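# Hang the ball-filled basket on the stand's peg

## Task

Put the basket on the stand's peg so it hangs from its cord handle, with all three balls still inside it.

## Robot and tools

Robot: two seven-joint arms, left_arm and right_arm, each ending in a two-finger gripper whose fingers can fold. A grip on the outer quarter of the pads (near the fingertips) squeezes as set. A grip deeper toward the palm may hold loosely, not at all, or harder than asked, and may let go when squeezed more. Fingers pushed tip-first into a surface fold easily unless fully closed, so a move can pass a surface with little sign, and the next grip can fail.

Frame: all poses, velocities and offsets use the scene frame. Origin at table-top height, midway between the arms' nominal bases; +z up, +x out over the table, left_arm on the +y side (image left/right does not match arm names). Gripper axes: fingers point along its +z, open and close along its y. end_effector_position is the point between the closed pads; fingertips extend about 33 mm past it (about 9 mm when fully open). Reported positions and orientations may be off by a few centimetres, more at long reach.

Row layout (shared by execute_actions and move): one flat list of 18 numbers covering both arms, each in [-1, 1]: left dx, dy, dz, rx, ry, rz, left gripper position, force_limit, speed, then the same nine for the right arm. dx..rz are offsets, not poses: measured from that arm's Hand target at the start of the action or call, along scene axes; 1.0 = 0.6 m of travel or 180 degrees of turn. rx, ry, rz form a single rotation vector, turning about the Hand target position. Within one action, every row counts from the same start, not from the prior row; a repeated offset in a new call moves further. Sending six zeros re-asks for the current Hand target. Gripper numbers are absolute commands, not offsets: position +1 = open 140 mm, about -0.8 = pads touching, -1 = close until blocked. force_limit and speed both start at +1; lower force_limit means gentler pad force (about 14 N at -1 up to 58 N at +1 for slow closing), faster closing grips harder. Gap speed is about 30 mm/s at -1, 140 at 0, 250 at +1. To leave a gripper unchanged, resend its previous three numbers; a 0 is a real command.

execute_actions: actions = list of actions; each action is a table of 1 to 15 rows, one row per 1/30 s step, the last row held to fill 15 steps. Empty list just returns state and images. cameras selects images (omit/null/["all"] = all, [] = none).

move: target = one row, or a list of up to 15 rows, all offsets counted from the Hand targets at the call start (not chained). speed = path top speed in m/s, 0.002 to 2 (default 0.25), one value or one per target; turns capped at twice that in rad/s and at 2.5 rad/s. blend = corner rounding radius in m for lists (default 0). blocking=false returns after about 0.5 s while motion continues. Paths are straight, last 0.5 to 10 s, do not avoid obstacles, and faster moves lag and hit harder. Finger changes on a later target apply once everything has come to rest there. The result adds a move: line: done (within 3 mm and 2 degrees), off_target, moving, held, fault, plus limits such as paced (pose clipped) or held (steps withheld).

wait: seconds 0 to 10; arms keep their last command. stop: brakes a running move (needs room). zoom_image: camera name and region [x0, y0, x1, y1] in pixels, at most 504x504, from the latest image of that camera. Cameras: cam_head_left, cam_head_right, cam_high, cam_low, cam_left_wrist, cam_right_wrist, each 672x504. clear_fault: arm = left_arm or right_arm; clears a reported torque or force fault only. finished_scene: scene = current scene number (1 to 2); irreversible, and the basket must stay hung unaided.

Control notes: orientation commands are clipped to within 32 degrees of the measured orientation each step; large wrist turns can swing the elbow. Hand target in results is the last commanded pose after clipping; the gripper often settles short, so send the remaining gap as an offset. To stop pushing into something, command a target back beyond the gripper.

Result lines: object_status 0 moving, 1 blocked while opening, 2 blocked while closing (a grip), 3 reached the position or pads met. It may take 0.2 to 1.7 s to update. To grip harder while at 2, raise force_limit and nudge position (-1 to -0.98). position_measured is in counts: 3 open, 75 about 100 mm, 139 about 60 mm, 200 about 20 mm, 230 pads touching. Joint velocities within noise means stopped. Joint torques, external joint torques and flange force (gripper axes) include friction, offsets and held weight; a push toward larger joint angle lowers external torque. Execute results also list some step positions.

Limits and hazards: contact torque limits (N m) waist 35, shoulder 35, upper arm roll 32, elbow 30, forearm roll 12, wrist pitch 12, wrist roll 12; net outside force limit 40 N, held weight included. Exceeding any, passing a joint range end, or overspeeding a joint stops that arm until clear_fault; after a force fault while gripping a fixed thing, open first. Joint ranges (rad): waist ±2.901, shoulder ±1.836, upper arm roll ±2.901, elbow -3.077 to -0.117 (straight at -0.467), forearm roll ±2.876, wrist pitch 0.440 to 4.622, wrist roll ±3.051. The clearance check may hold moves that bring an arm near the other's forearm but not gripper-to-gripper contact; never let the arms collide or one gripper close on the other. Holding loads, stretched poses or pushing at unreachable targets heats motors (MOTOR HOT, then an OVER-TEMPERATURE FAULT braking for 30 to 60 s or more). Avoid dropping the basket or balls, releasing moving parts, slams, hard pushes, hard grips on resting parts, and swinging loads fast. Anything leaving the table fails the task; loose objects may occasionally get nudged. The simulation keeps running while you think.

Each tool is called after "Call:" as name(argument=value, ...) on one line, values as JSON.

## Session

Call:
execute_actions(actions=[])

Call:
zoom_image(camera="cam_head_left", region=[200, 200, 560, 500])

Call:
zoom_image(camera="cam_low", region=[220, 100, 500, 260])

Scene clock: 0.00 s.
left_arm: end_effector_position=(+0.2979, +0.1391, +0.1150) position_measured=3 object_status=3 end_effector_quat_wxyz=(-0.231, -0.081, +0.787, -0.566) | right_arm: end_effector_position=(+0.6055, -0.1120, +0.3354) position_measured=3 object_status=3 end_effector_quat_wxyz=(+0.168, +0.862, +0.476, +0.048)
Joint positions: left_arm=[-0.553 0.357 0.5 -2.53 -1.362 1.603 2.394] | right_arm=[0.568 0.13 0.057 -1.69 -0.371 1.847 -1.828]
Joint velocities: within noise
Joint torques (N m): no reading
External joint torques (N m): no reading
Flange force (N): no reading
Hand target: left_arm +0.2979, +0.1391, +0.1150; -0.231, -0.081, +0.787, -0.566 | right_arm +0.6055, -0.1120, +0.3354; +0.168, +0.862, +0.476, +0.048
Tool commands: left_gripper/position=+1.0 left_gripper/force_limit=+1.0 left_gripper/speed=+1.0 right_gripper/position=+1.0 right_gripper/force_limit=+1.0 right_gripper/speed=+1.0

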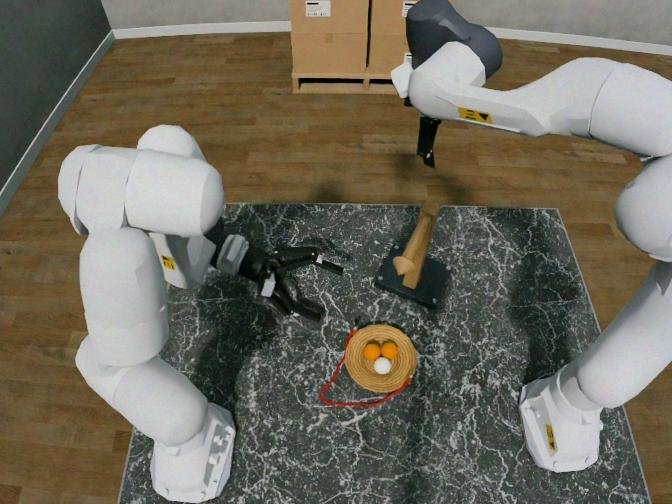

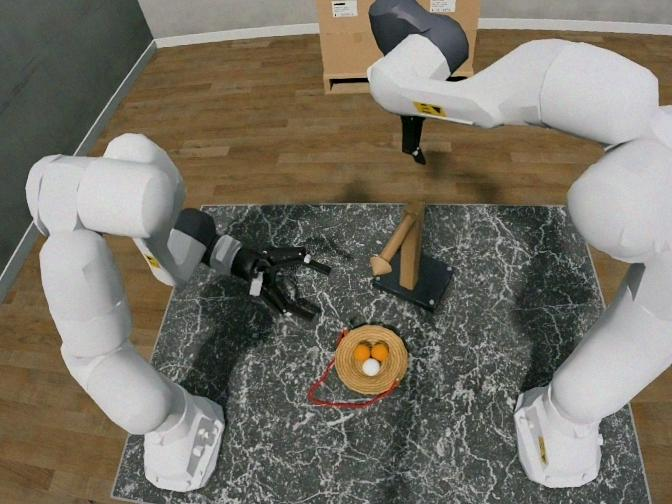

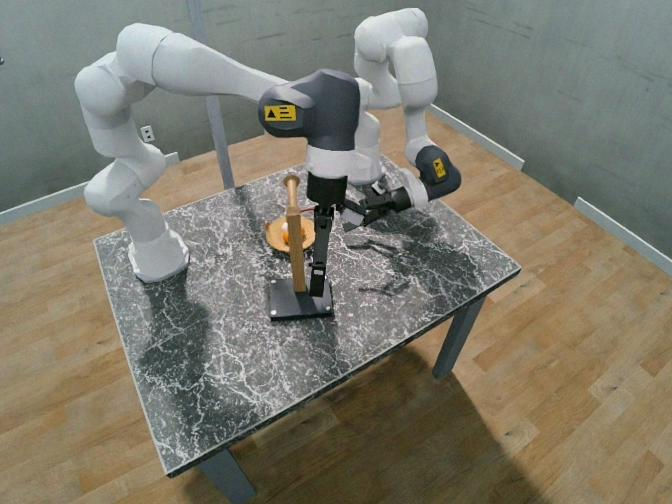

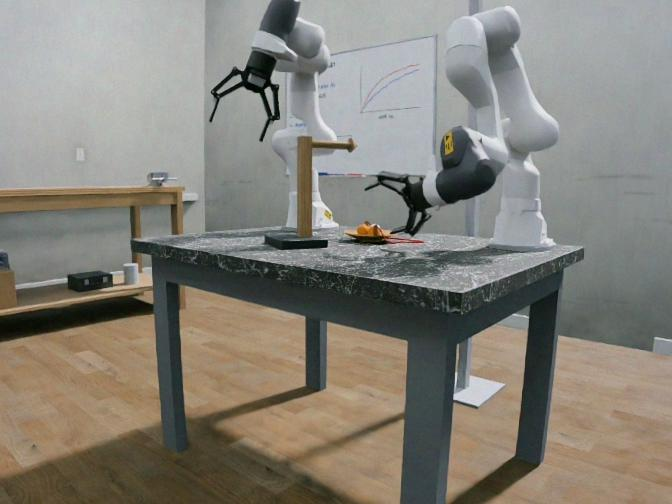

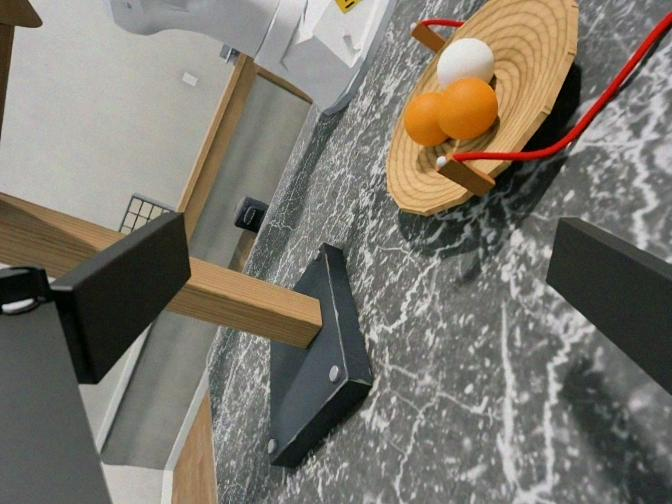

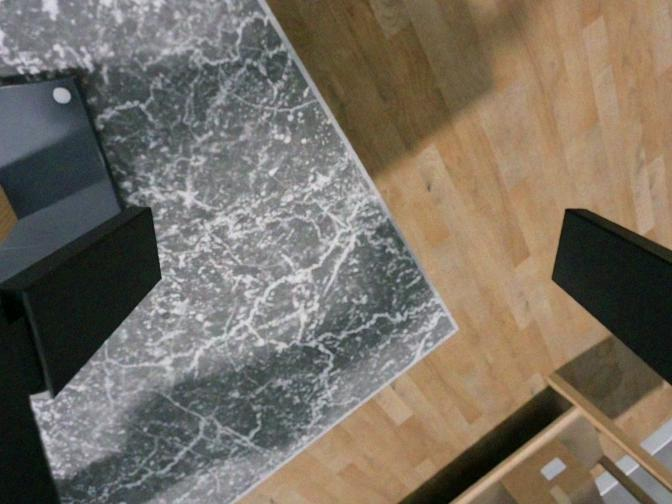

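Scaled by 1.400 from the camera's 672x504 image, which has a finer 960x720 frame.

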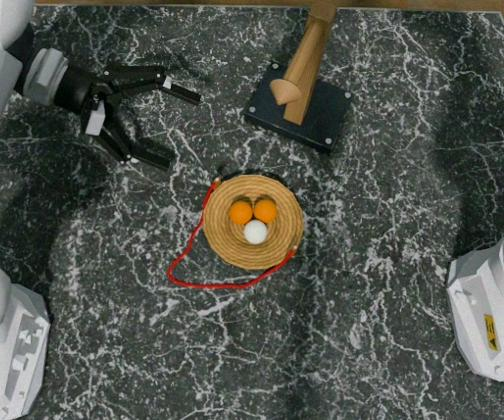

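Scaled by 1.800 from the camera's 672x504 image, which has a finer 960x720 frame.

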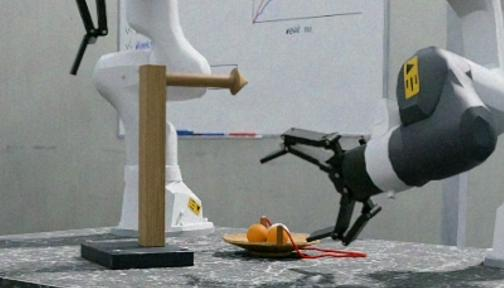

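Call:
move(target=[[-0.0465,0.168,0.308,0.2085,-0.0263,0.0431,-0.35,-0.5,0,-0.009,-0.23,0.2077,0.0778,0.1039,-0.3076,1,1,1],[-0.33,-0.065,0.4417,0.4171,-0.0527,0.0863,-0.35,-0.5,0,-0.376,-0.513,0.174,0.1944,0.2597,-0.769,1,1,1]], speed=0.3, blend=[0.04, 0])

Call:
zoom_image(camera="cam_left_wrist", region=[200, 0, 620, 350])

Scene clock: 146.33 s.
left_arm: end_effector_position=(+0.1011, +0.1003, +0.3799) position_measured=173 object_status=3 end_effector_quat_wxyz=(+0.001, -0.257, +0.966, +0.000) | right_arm: end_effector_position=(+0.3789, -0.4203, +0.4396) position_measured=3 object_status=3 end_effector_quat_wxyz=(-0.251, +0.700, -0.603, -0.290)
Joint positions: left_arm=[0.004 -1.04 -0.737 -2.231 -0.63 1.377 0.476] | right_arm=[-0.15 -0.421 -0.408 -2.09 0.49 1.247 -0.554]
Joint velocities: left_arm=[0 -0.001 0.001 0.001 0 0 -0.004] | right_arm=[0.001 0 0.001 -0.001 0.001 0.002 0.006]
Joint torques (N m): left_arm=[0.37 8.36 17.21 18.32 0.66 2.33 -0.16] | right_arm=[-0.71 -15.07 4.28 21.55 3.18 1.26 0.1]
External joint torques (N m): left_arm=[0.37 -1.03 0.22 0.35 -0.08 -0.21 -0.16] | right_arm=[-0.71 -0.31 0.39 -1.33 0.65 0.35 0.13]
Flange force (N): left_arm=[1.1 1.5 -0.6] | right_arm=[-0.9 2.7 6.4]
Hand target: left_arm +0.0999, +0.1001, +0.3800; +0.001, -0.259, +0.966, +0.001 | right_arm +0.3799, -0.4198, +0.4398; -0.252, +0.698, -0.605, -0.290
Off the commanded pose: left_arm 0.001 m, 0 deg | right_arm 0.001 m, 0 deg.
move: done

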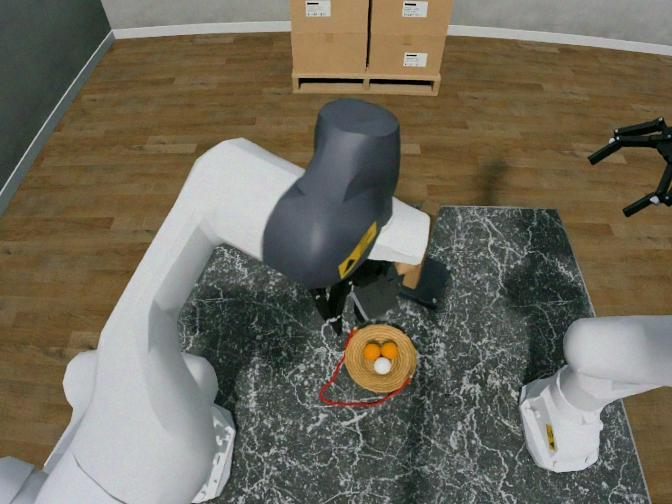

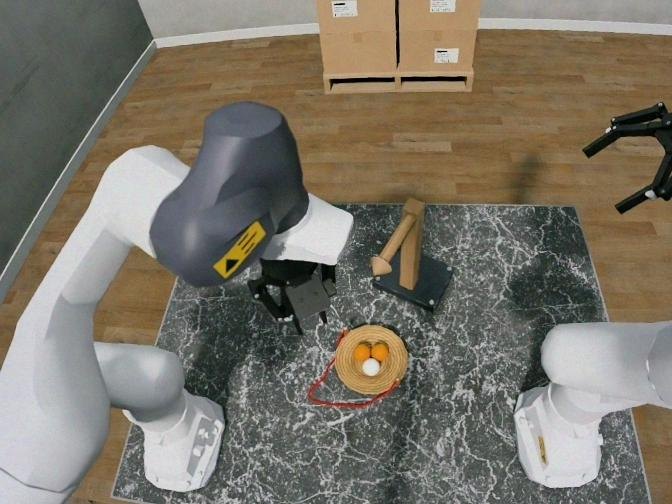

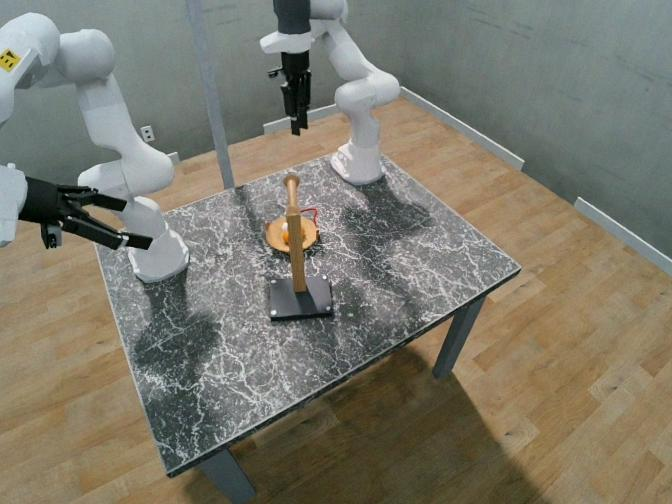

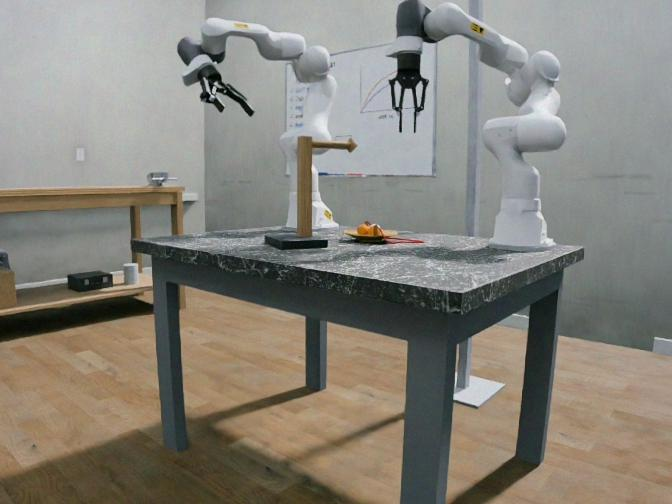

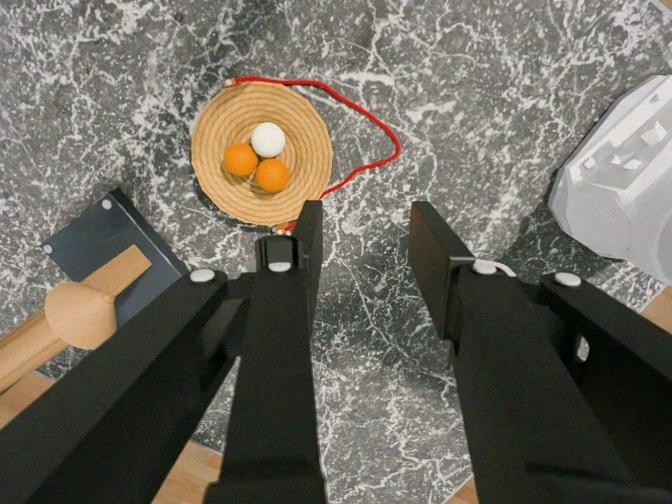

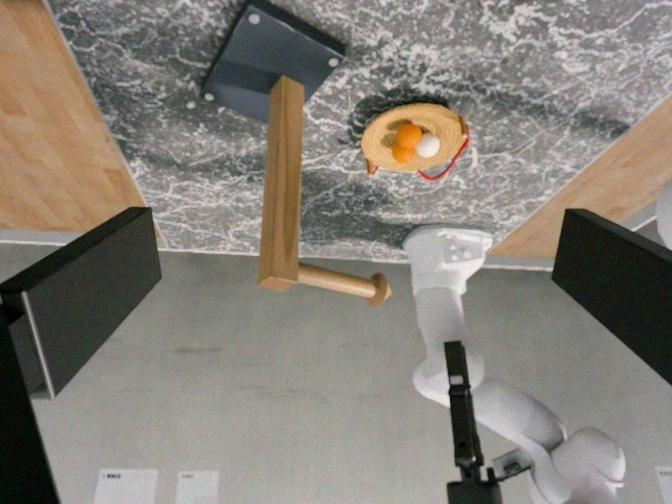

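Scaled by 1.200 from the camera's 672x504 image, which has a finer 960x720 frame.

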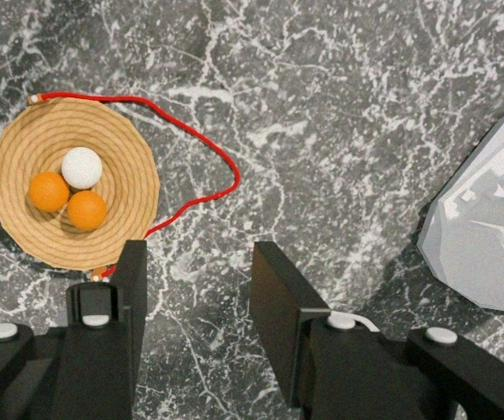

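Call:
zoom_image(camera="cam_left_wrist", region=[220, 60, 420, 250])

Call:
zoom_image(camera="cam_head_left", region=[310, 310, 430, 420])

Call:
zoom_image(camera="cam_right_wrist", region=[200, 60, 500, 320])

Scaled by 2.520 from the camera's 672x504 image, which has a finer 960x720 frame.

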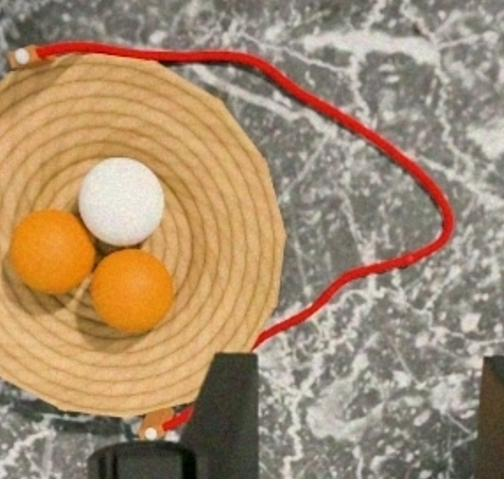

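Scaled by 4.200 from the camera's 672x504 image, which has a finer 960x720 frame.

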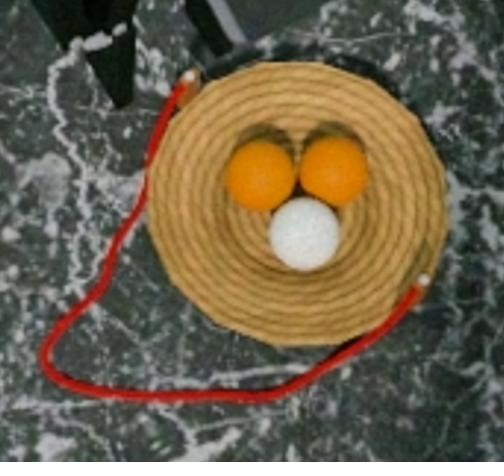

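Scaled by 1.680 from the camera's 672x504 image, which has a finer 960x720 frame.

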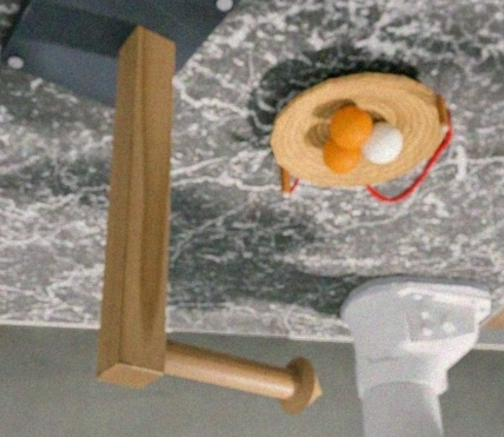

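Call:
move(target=[[-0.1298,0.0298,-0.3,0.0371,-0.0268,0.2664,-0.8,-0.5,0,0,0,0,0,0,0,1,1,1],[-0.1298,0.0298,-0.5,0.0371,-0.0268,0.2664,-0.8,-0.5,0,0,0,0,0,0,0,1,1,1]], speed=[0.25, 0.15], blend=[0.03, 0])

Call:
zoom_image(camera="cam_left_wrist", region=[100, 50, 500, 350])

Call:
zoom_image(camera="cam_low", region=[320, 140, 480, 260])

Scene clock: 364.70 s.
left_arm: end_effector_position=(+0.0212, +0.1189, +0.0801) position_measured=229 object_status=3 end_effector_quat_wxyz=(+0.054, -0.626, +0.776, +0.047) | right_arm: end_effector_position=(+0.3791, -0.4202, +0.4395) position_measured=3 object_status=3 end_effector_quat_wxyz=(-0.251, +0.699, -0.604, -0.290)
Joint positions: left_arm=[-0.085 -1.75 -1.397 -2.668 -1.36 1.279 -0.325] | right_arm=[-0.15 -0.421 -0.407 -2.09 0.49 1.248 -0.551]
Joint velocities: left_arm=[-0.001 0 0 0 0 0 -0.007] | right_arm=[within noise]
Joint torques (N m): left_arm=[-0.5 15.25 22.59 0.18 0.83 2.63 -0.09] | right_arm=[-0.4 -15.1 4.03 21.76 3.03 1.21 0.12]
External joint torques (N m): left_arm=[-0.49 -0.82 0.43 -0.39 -0.33 0.18 -0.09] | right_arm=[-0.37 -0.14 0.16 -1.26 0.5 0.29 0.14]
Flange force (N): left_arm=[-2.0 2.4 1.2] | right_arm=[-0.5 2.2 5.5]
Hand target: left_arm +0.0220, +0.1179, +0.0800; +0.054, -0.628, +0.775, +0.045 | right_arm +0.3799, -0.4198, +0.4398; -0.252, +0.698, -0.605, -0.290
Off the commanded pose: left_arm 0.001 m, 0 deg | right_arm 0.001 m, 0 deg.
move: done

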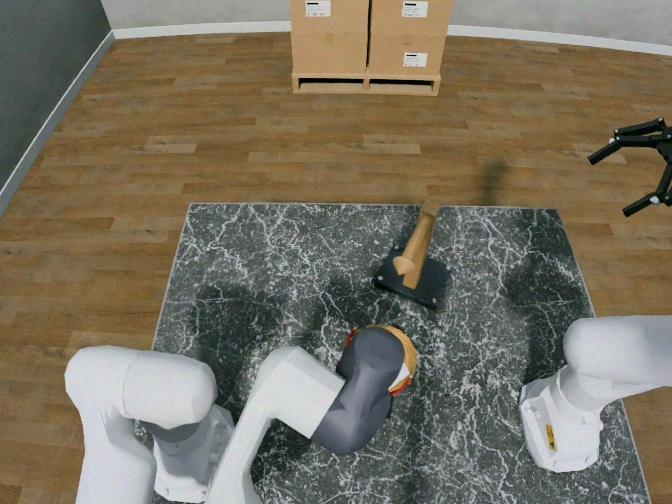

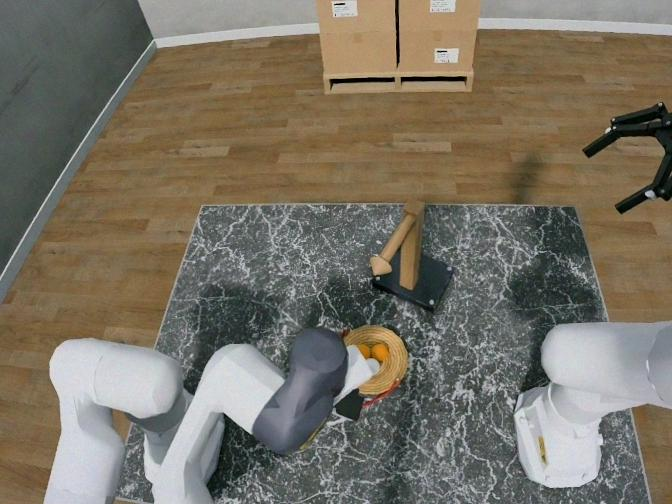

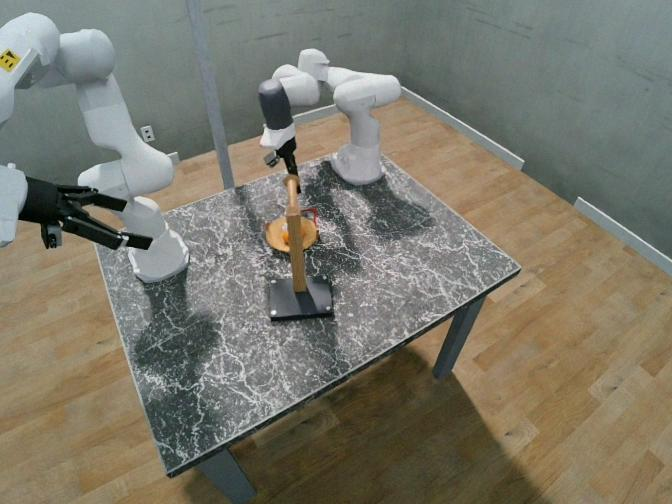

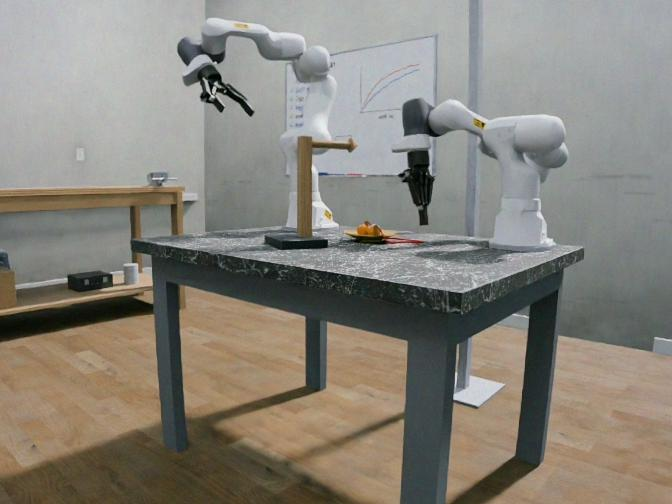

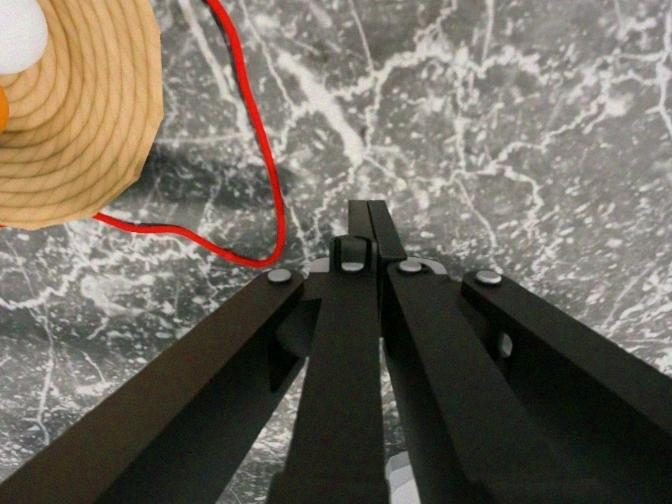

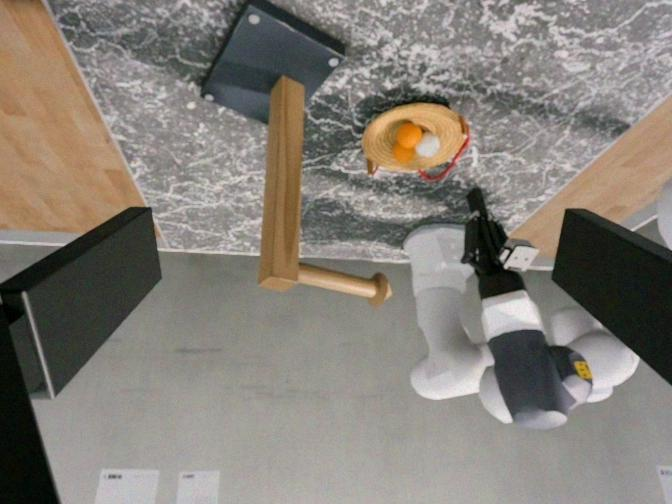

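Scaled by 1.260 from the camera's 672x504 image, which has a finer 960x720 frame.

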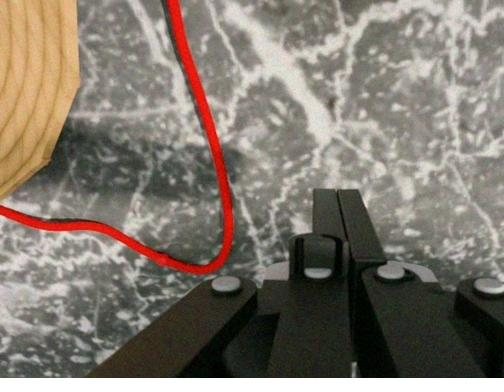

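Scaled by 3.150 from the camera's 672x504 image, which has a finer 960x720 frame.

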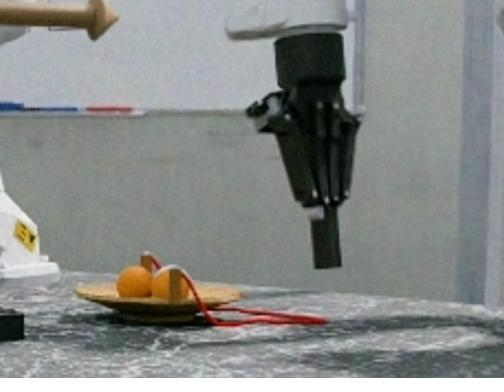

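Call:
move(target=[[0.0633,0.1033,0.4,0,0,0,-0.8,-0.5,0,0,0,0,0,0,0,1,1,1],[0.63,0.5,0.56,0,0,0,-0.8,-0.5,0,-0.2165,0.3663,0.067,-0.2514,-0.0006,-0.0860,-0.35,-0.5,0]], speed=0.3, blend=[0.05, 0])

Scene clock: 445.37 s.
left_arm: end_effector_position=(+0.3986, +0.4174, +0.4155) position_measured=229 object_status=3 end_effector_quat_wxyz=(+0.052, -0.630, +0.773, +0.044) | right_arm: end_effector_position=(+0.2509, -0.2012, +0.4800) position_measured=173 object_status=0 end_effector_quat_wxyz=(+0.001, -0.656, +0.755, -0.001)
Joint positions: left_arm=[0.564 -0.567 -0.525 -2.081 -0.141 1.615 0.304] | right_arm=[-0.514 -1.082 0.52 -2.052 0.517 1.094 0.176]
Joint velocities: within noise
Joint torques (N m): left_arm=[0.02 -9.15 7.97 23.5 1.37 2.86 0.16] | right_arm=[-0.41 12.24 -13.68 15.26 1.09 2.57 0.14]
External joint torques (N m): left_arm=[0.09 -0.57 0.12 0.3 0.32 0.26 0.17] | right_arm=[-0.39 -0.32 0.99 -0.53 0.44 0.01 0.14]
Flange force (N): left_arm=[-0.5 1.0 -0.1] | right_arm=[-2.0 -0.1 3.0]
Hand target: left_arm +0.4000, +0.4179, +0.4160; +0.054, -0.628, +0.775, +0.045 | right_arm +0.2500, -0.2000, +0.4800; +0.001, -0.655, +0.755, -0.001
Off the commanded pose: left_arm 0.002 m, 0 deg | right_arm 0.001 m, 0 deg.
move: done

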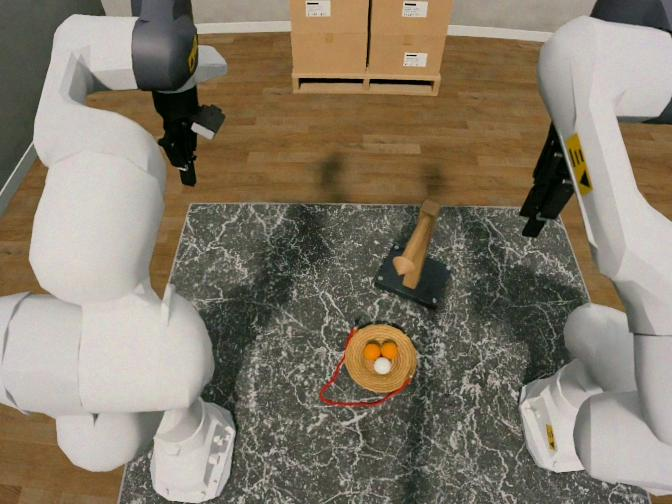

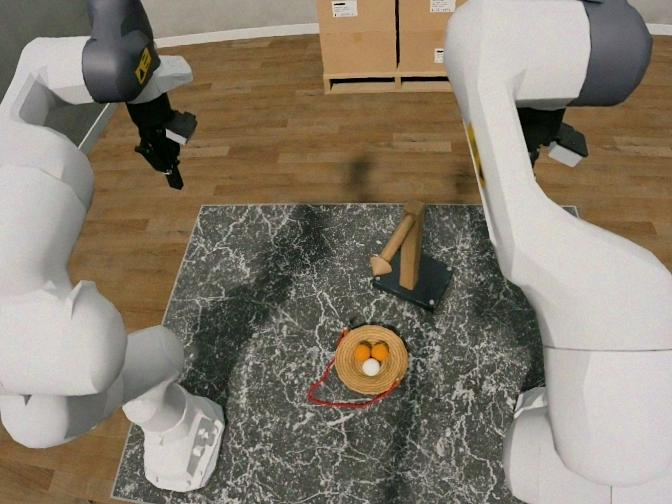

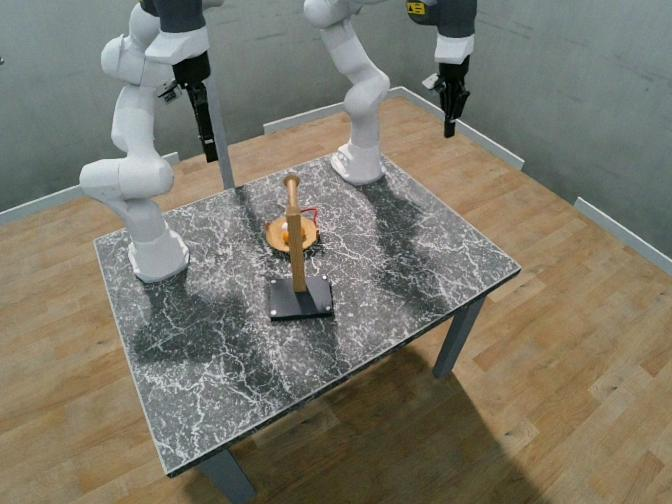

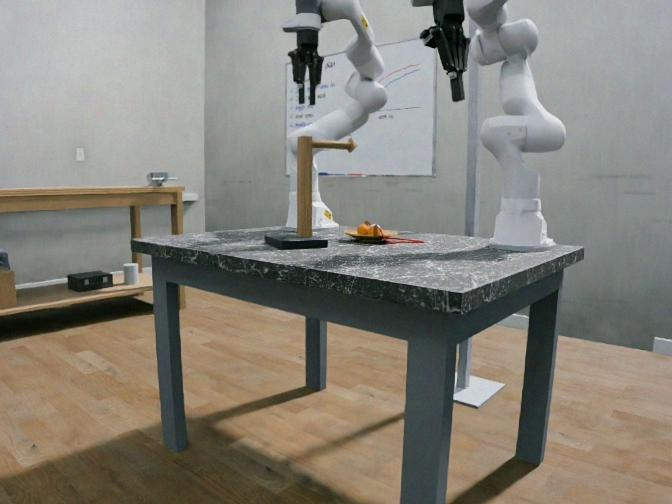

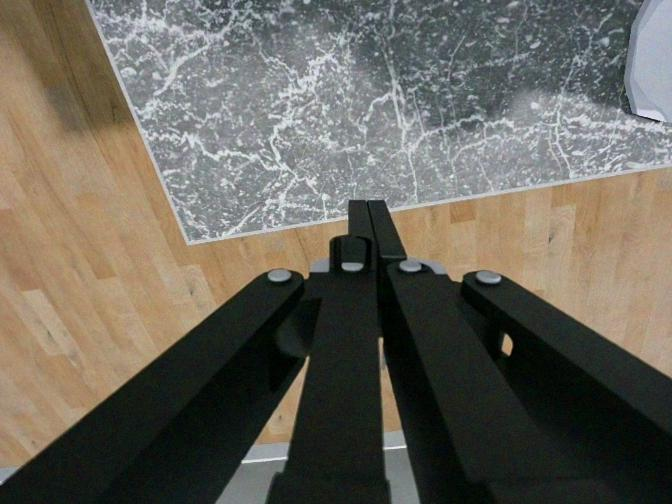

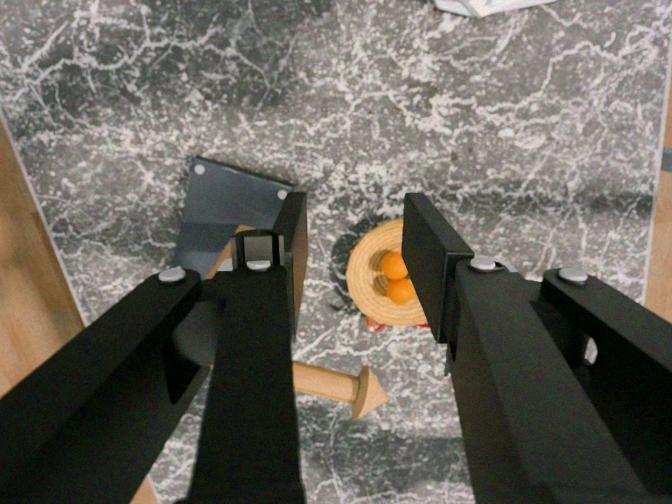

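Call:
move(target=[0,0,0,0,0,0,-0.8,-0.5,0,-0.25,0.5,-0.3,0,0,0,-0.35,-0.5,0], speed=0.25, cameras=["cam_head_left","cam_low","cam_right_wrist"])

Call:
zoom_image(camera="cam_right_wrist", region=[200, 50, 520, 350])

Scene clock: 461.90 s.
left_arm: end_effector_position=(+0.3987, +0.4173, +0.4156) position_measured=229 object_status=3 end_effector_quat_wxyz=(+0.052, -0.630, +0.774, +0.044) | right_arm: end_effector_position=(+0.1003, +0.0991, +0.2994) position_measured=173 object_status=3 end_effector_quat_wxyz=(+0.000, -0.657, +0.754, -0.002)
Joint positions: left_arm=[0.564 -0.567 -0.525 -2.081 -0.141 1.616 0.304] | right_arm=[-0.498 -1.494 0.999 -1.954 1.253 1.08 0.754]
Joint velocities: left_arm=[within noise] | right_arm=[0.001 0 0 -0.001 0.001 0 0.005]
Joint torques (N m): left_arm=[0 -9.2 8.04 23.28 1.37 2.83 0.16] | right_arm=[-0.45 30.36 -26.88 3.61 1.11 2.72 0.12]
External joint torques (N m): left_arm=[-0.03 -0.59 0.03 0 0.3 0.2 0.16] | right_arm=[-0.43 0.32 0.49 0.12 0.46 0.23 0.12]
Flange force (N): left_arm=[-0.1 1.8 0.8] | right_arm=[-2.9 -0.6 0.3]
Hand target: left_arm +0.4000, +0.4179, +0.4160; +0.054, -0.628, +0.775, +0.045 | right_arm +0.1000, +0.1000, +0.3000; +0.001, -0.655, +0.755, -0.001
Off the commanded pose: left_arm 0.001 m, 0 deg | right_arm 0.001 m, 0 deg.
move: done
Images, in order (width x height): cam_head_left 672x504, cam_low 672x504, cam_right_wrist 672x504.

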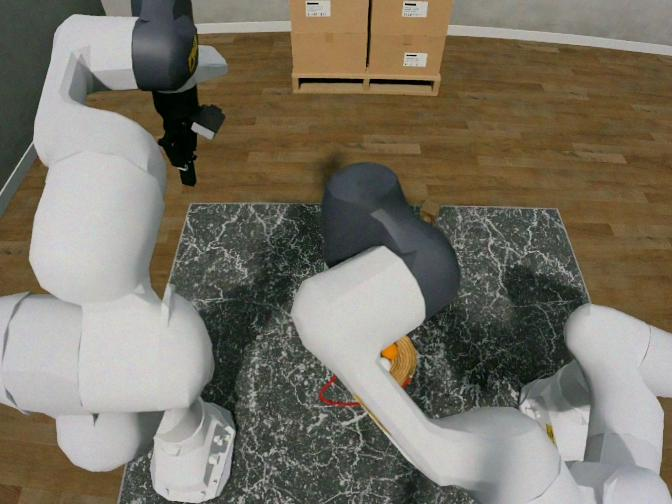

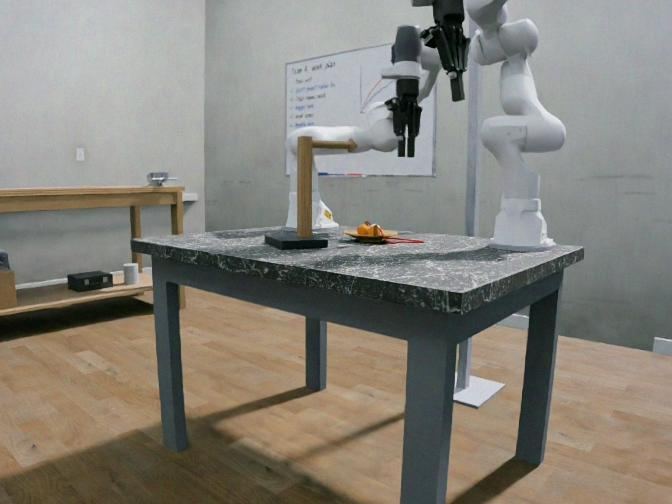

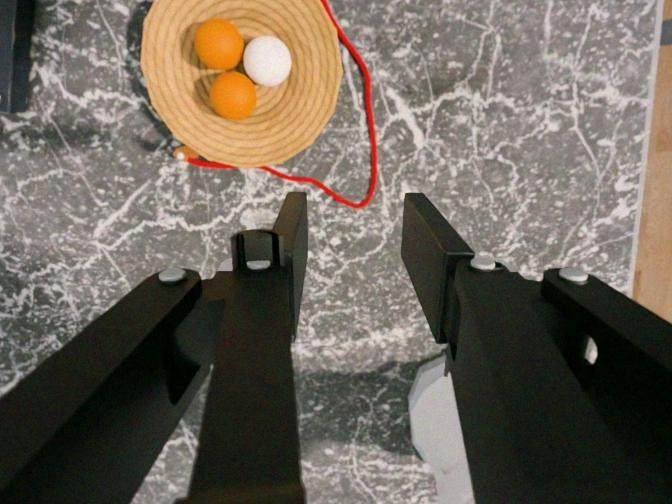

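Scaled by 1.575 from the camera's 672x504 image, which has a finer 960x720 frame.

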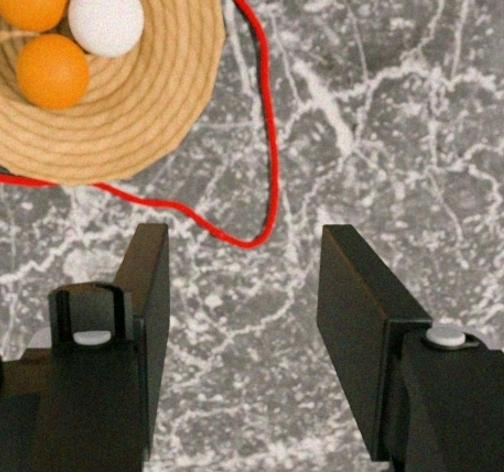

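Call:
zoom_image(camera="cam_right_wrist", region=[290, 140, 410, 230])

Scaled by 4.200 from the camera's 672x504 image, which has a finer 960x720 frame.

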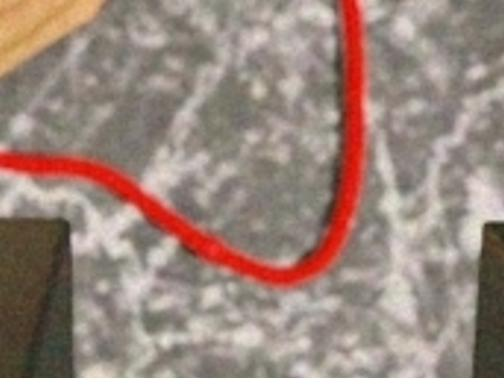

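Call:
move(target=[[0,0,0,0,0,0,-0.8,-0.5,0,-0.01,0.02,0.03,0,0,0.5,-0.35,-0.5,0],[0,0,0,0,0,0,-0.8,-0.5,0,-0.025,0.04,0.0,0,0,0.97,-0.35,-0.5,0]], speed=0.4, blend=[0.01, 0], cameras=["cam_head_left","cam_low","cam_right_wrist"])

Call:
zoom_image(camera="cam_right_wrist", region=[200, 50, 600, 350])

Scene clock: 544.13 s.
left_arm: end_effector_position=(+0.3988, +0.4173, +0.4157) position_measured=229 object_status=3 end_effector_quat_wxyz=(+0.053, -0.630, +0.774, +0.044) | right_arm: end_effector_position=(+0.0837, +0.1238, +0.2997) position_measured=173 object_status=3 end_effector_quat_wxyz=(-0.001, +0.787, +0.617, -0.002)
Joint positions: left_arm=[0.564 -0.567 -0.525 -2.081 -0.141 1.616 0.304] | right_arm=[-0.075 -0.58 1.302 -1.965 0.571 1.756 -1.811]
Joint velocities: left_arm=[within noise] | right_arm=[0 0.001 0.001 0 0.001 0.001 -0.006]
Joint torques (N m): left_arm=[-0.01 -9.21 8.14 23.28 1.35 2.81 0.15] | right_arm=[-0.03 10.87 -17.2 19.72 0.53 3.11 -0.16]
External joint torques (N m): left_arm=[-0.04 -0.61 0.13 0.03 0.28 0.18 0.15] | right_arm=[0.08 0.26 0.11 -1.31 -0.35 0.49 -0.16]
Flange force (N): left_arm=[-0.2 2.0 0.6] | right_arm=[-3.5 1.5 3.7]
Hand target: left_arm +0.4000, +0.4179, +0.4160; +0.054, -0.628, +0.775, +0.045 | right_arm +0.0850, +0.1240, +0.3000; -0.001, +0.785, +0.619, -0.001
Off the commanded pose: left_arm 0.001 m, 0 deg | right_arm 0.001 m, 0 deg.
move: done
Images, in order (width x height): cam_head_left 672x504, cam_low 672x504, cam_right_wrist 672x504.

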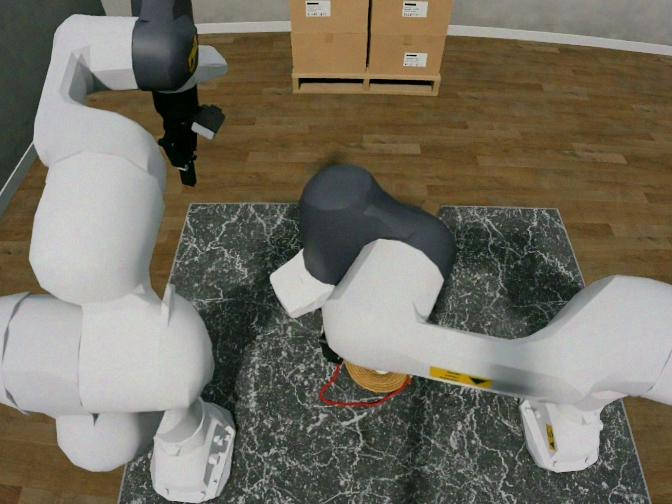

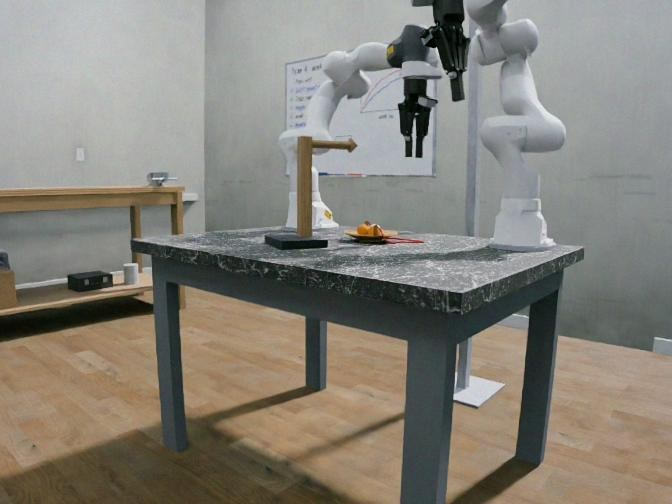

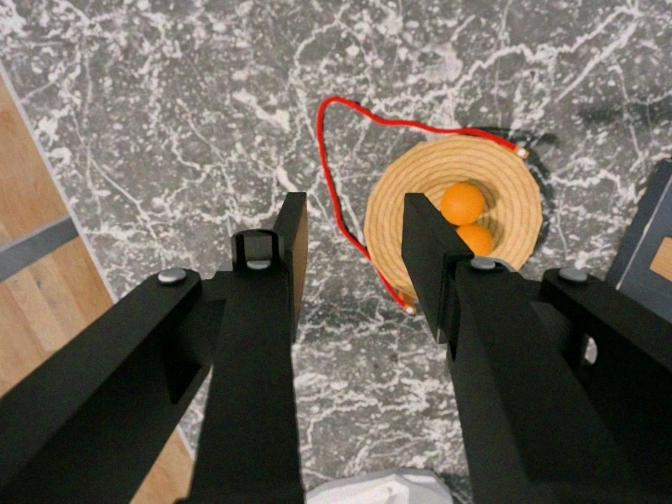

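Scaled by 1.260 from the camera's 672x504 image, which has a finer 960x720 frame.

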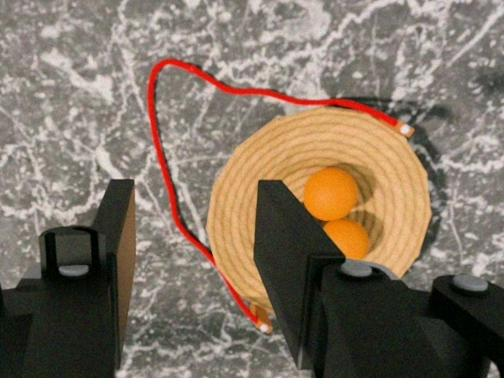

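Call:
move(target=[0,0,0,0,0,0,-0.8,-0.5,0,-0.0983,0.0283,-0.333,0,0,0.03,-0.8,-0.5,0], speed=0.15, cameras=["cam_right_wrist","cam_low"])

Scene clock: 628.30 s.
left_arm: end_effector_position=(+0.3988, +0.4173, +0.4157) position_measured=229 object_status=3 end_effector_quat_wxyz=(+0.053, -0.630, +0.774, +0.044) | right_arm: end_effector_position=(+0.0267, +0.1390, +0.0994) position_measured=229 object_status=3 end_effector_quat_wxyz=(+0.002, +0.757, +0.653, -0.002)
Joint positions: left_arm=[0.564 -0.567 -0.525 -2.081 -0.141 1.616 0.304] | right_arm=[-0.293 -0.656 1.806 -2.158 0.792 2.158 -1.908]
Joint velocities: left_arm=[within noise] | right_arm=[0 0.001 0 0 0.001 0.003 -0.005]
Joint torques (N m): left_arm=[-0.05 -9.2 8.12 23.26 1.35 2.79 0.15] | right_arm=[-0.66 23.1 -17.95 17.57 1.21 3.13 -0.17]
External joint torques (N m): left_arm=[-0.05 -0.56 0.14 -0.03 0.29 0.17 0.15] | right_arm=[-0.64 0.67 0.77 -0.3 0.47 0.53 -0.17]
Flange force (N): left_arm=[-0.2 2.0 0.7] | right_arm=[2.2 1.2 4.6]
Hand target: left_arm +0.4000, +0.4179, +0.4160; +0.054, -0.628, +0.775, +0.045 | right_arm +0.0260, +0.1410, +0.1002; -0.001, +0.755, +0.655, -0.001
Off the commanded pose: left_arm 0.001 m, 0 deg | right_arm 0.002 m, 0 deg.
move: done
Images, in order (width x height): cam_low 672x504, cam_right_wrist 672x504.

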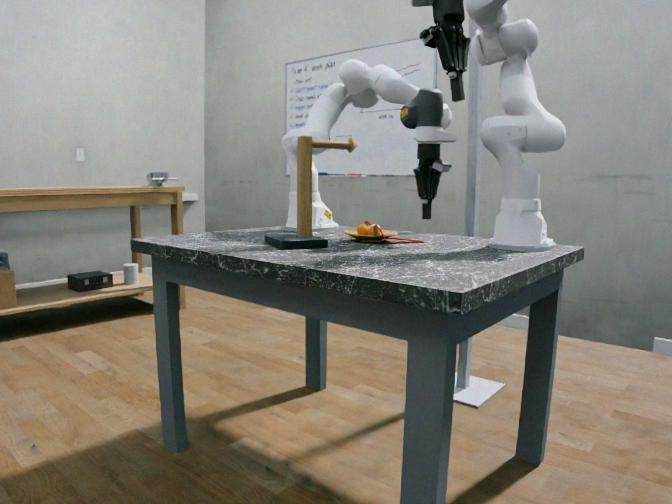

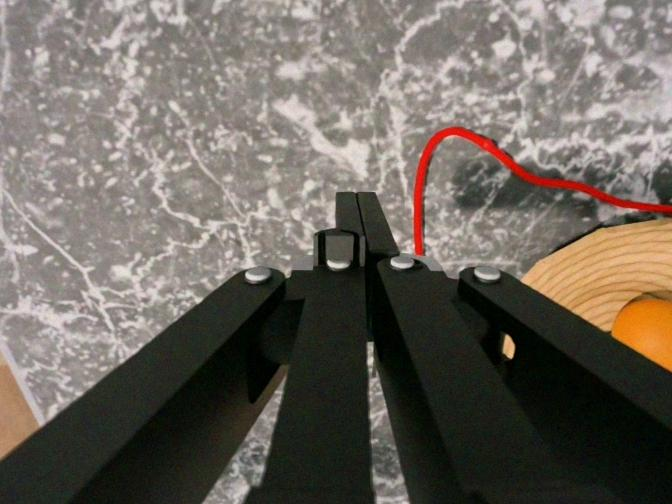

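Call:
move(target=[0,0,0,0,0,0,-0.8,-0.5,0,0,0,-0.0803,0,0,0,-0.8,-0.5,0], speed=0.06, cameras=["cam_right_wrist"])

Call:
move(target=[0,0,0,0,0,0,-0.8,-0.5,0,0,0,-0.0133,0,0,0,-0.8,-0.5,0], speed=0.02, cameras=["cam_right_wrist"])

Scene clock: 646.07 s.
left_arm: end_effector_position=(+0.3988, +0.4173, +0.4157) position_measured=229 object_status=3 end_effector_quat_wxyz=(+0.053, -0.630, +0.774, +0.044) | right_arm: end_effector_position=(+0.0259, +0.1399, +0.0520) position_measured=229 object_status=3 end_effector_quat_wxyz=(+0.001, +0.756, +0.654, -0.002)
Joint positions: left_arm=[0.564 -0.567 -0.525 -2.08 -0.141 1.616 0.304] | right_arm=[-0.39 -0.698 1.942 -2.166 0.871 2.239 -1.951]
Joint velocities: left_arm=[within noise] | right_arm=[0.001 0 0.001 0 0 0.003 -0.008]
Joint torques (N m): left_arm=[-0.03 -9.2 8.12 23.28 1.36 2.79 0.13] | right_arm=[-0.73 26.18 -18.27 15.92 1.24 3.14 -0.16]
External joint torques (N m): left_arm=[-0.02 -0.51 0.14 -0.03 0.29 0.17 0.13] | right_arm=[-0.7 0.16 0.61 -0.53 0.53 0.55 -0.16]
Flange force (N): left_arm=[-0.2 1.8 0.7] | right_arm=[0.6 1.5 4.7]
Hand target: left_arm +0.4000, +0.4179, +0.4160; +0.054, -0.628, +0.775, +0.045 | right_arm +0.0260, +0.1410, +0.0520; -0.001, +0.755, +0.655, -0.001
Off the commanded pose: left_arm 0.001 m, 0 deg | right_arm 0.001 m, 0 deg.
move: done
Images, in order (width x height): cam_right_wrist 672x504.

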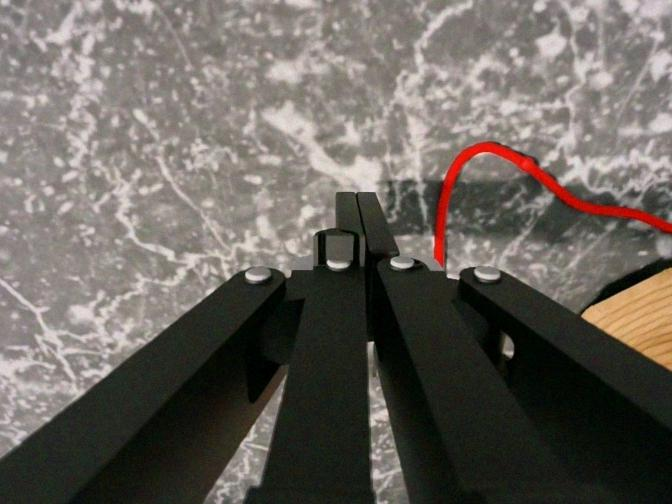

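Scene clock: 646.93 s.
left_arm: end_effector_position=(+0.3988, +0.4173, +0.4157) position_measured=229 object_status=3 end_effector_quat_wxyz=(+0.053, -0.630, +0.774, +0.044) | right_arm: end_effector_position=(+0.0255, +0.1401, +0.0444) position_measured=229 object_status=3 end_effector_quat_wxyz=(+0.000, +0.756, +0.654, -0.002)
Joint positions: left_arm=[0.564 -0.567 -0.525 -2.08 -0.141 1.616 0.304] | right_arm=[-0.407 -0.703 1.966 -2.166 0.883 2.254 -1.958]
Joint velocities: left_arm=[within noise] | right_arm=[-0.001 0 0.001 0.001 0 0.006 -0.003]
Joint torques (N m): left_arm=[0.03 -9.19 8.13 23.25 1.34 2.79 0.16] | right_arm=[-0.46 26.54 -18.09 15.74 1.27 3.16 -0.19]
External joint torques (N m): left_arm=[0 -0.54 0.08 -0.05 0.28 0.17 0.16] | right_arm=[-0.39 -0.06 0.74 -0.49 0.57 0.58 -0.19]
Flange force (N): left_arm=[-0.2 1.8 0.8] | right_arm=[0.1 1.1 4.9]
Hand target: left_arm +0.4000, +0.4179, +0.4160; +0.054, -0.628, +0.775, +0.045 | right_arm +0.0260, +0.1410, +0.0441; -0.001, +0.755, +0.655, -0.001
Off the commanded pose: left_arm 0.001 m, 0 deg | right_arm 0.001 m, 0 deg.
move: done
Images, in order (width x height): cam_right_wrist 672x504.

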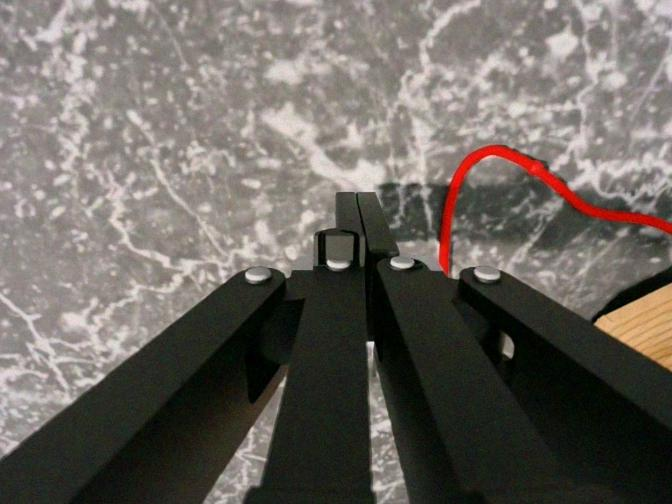

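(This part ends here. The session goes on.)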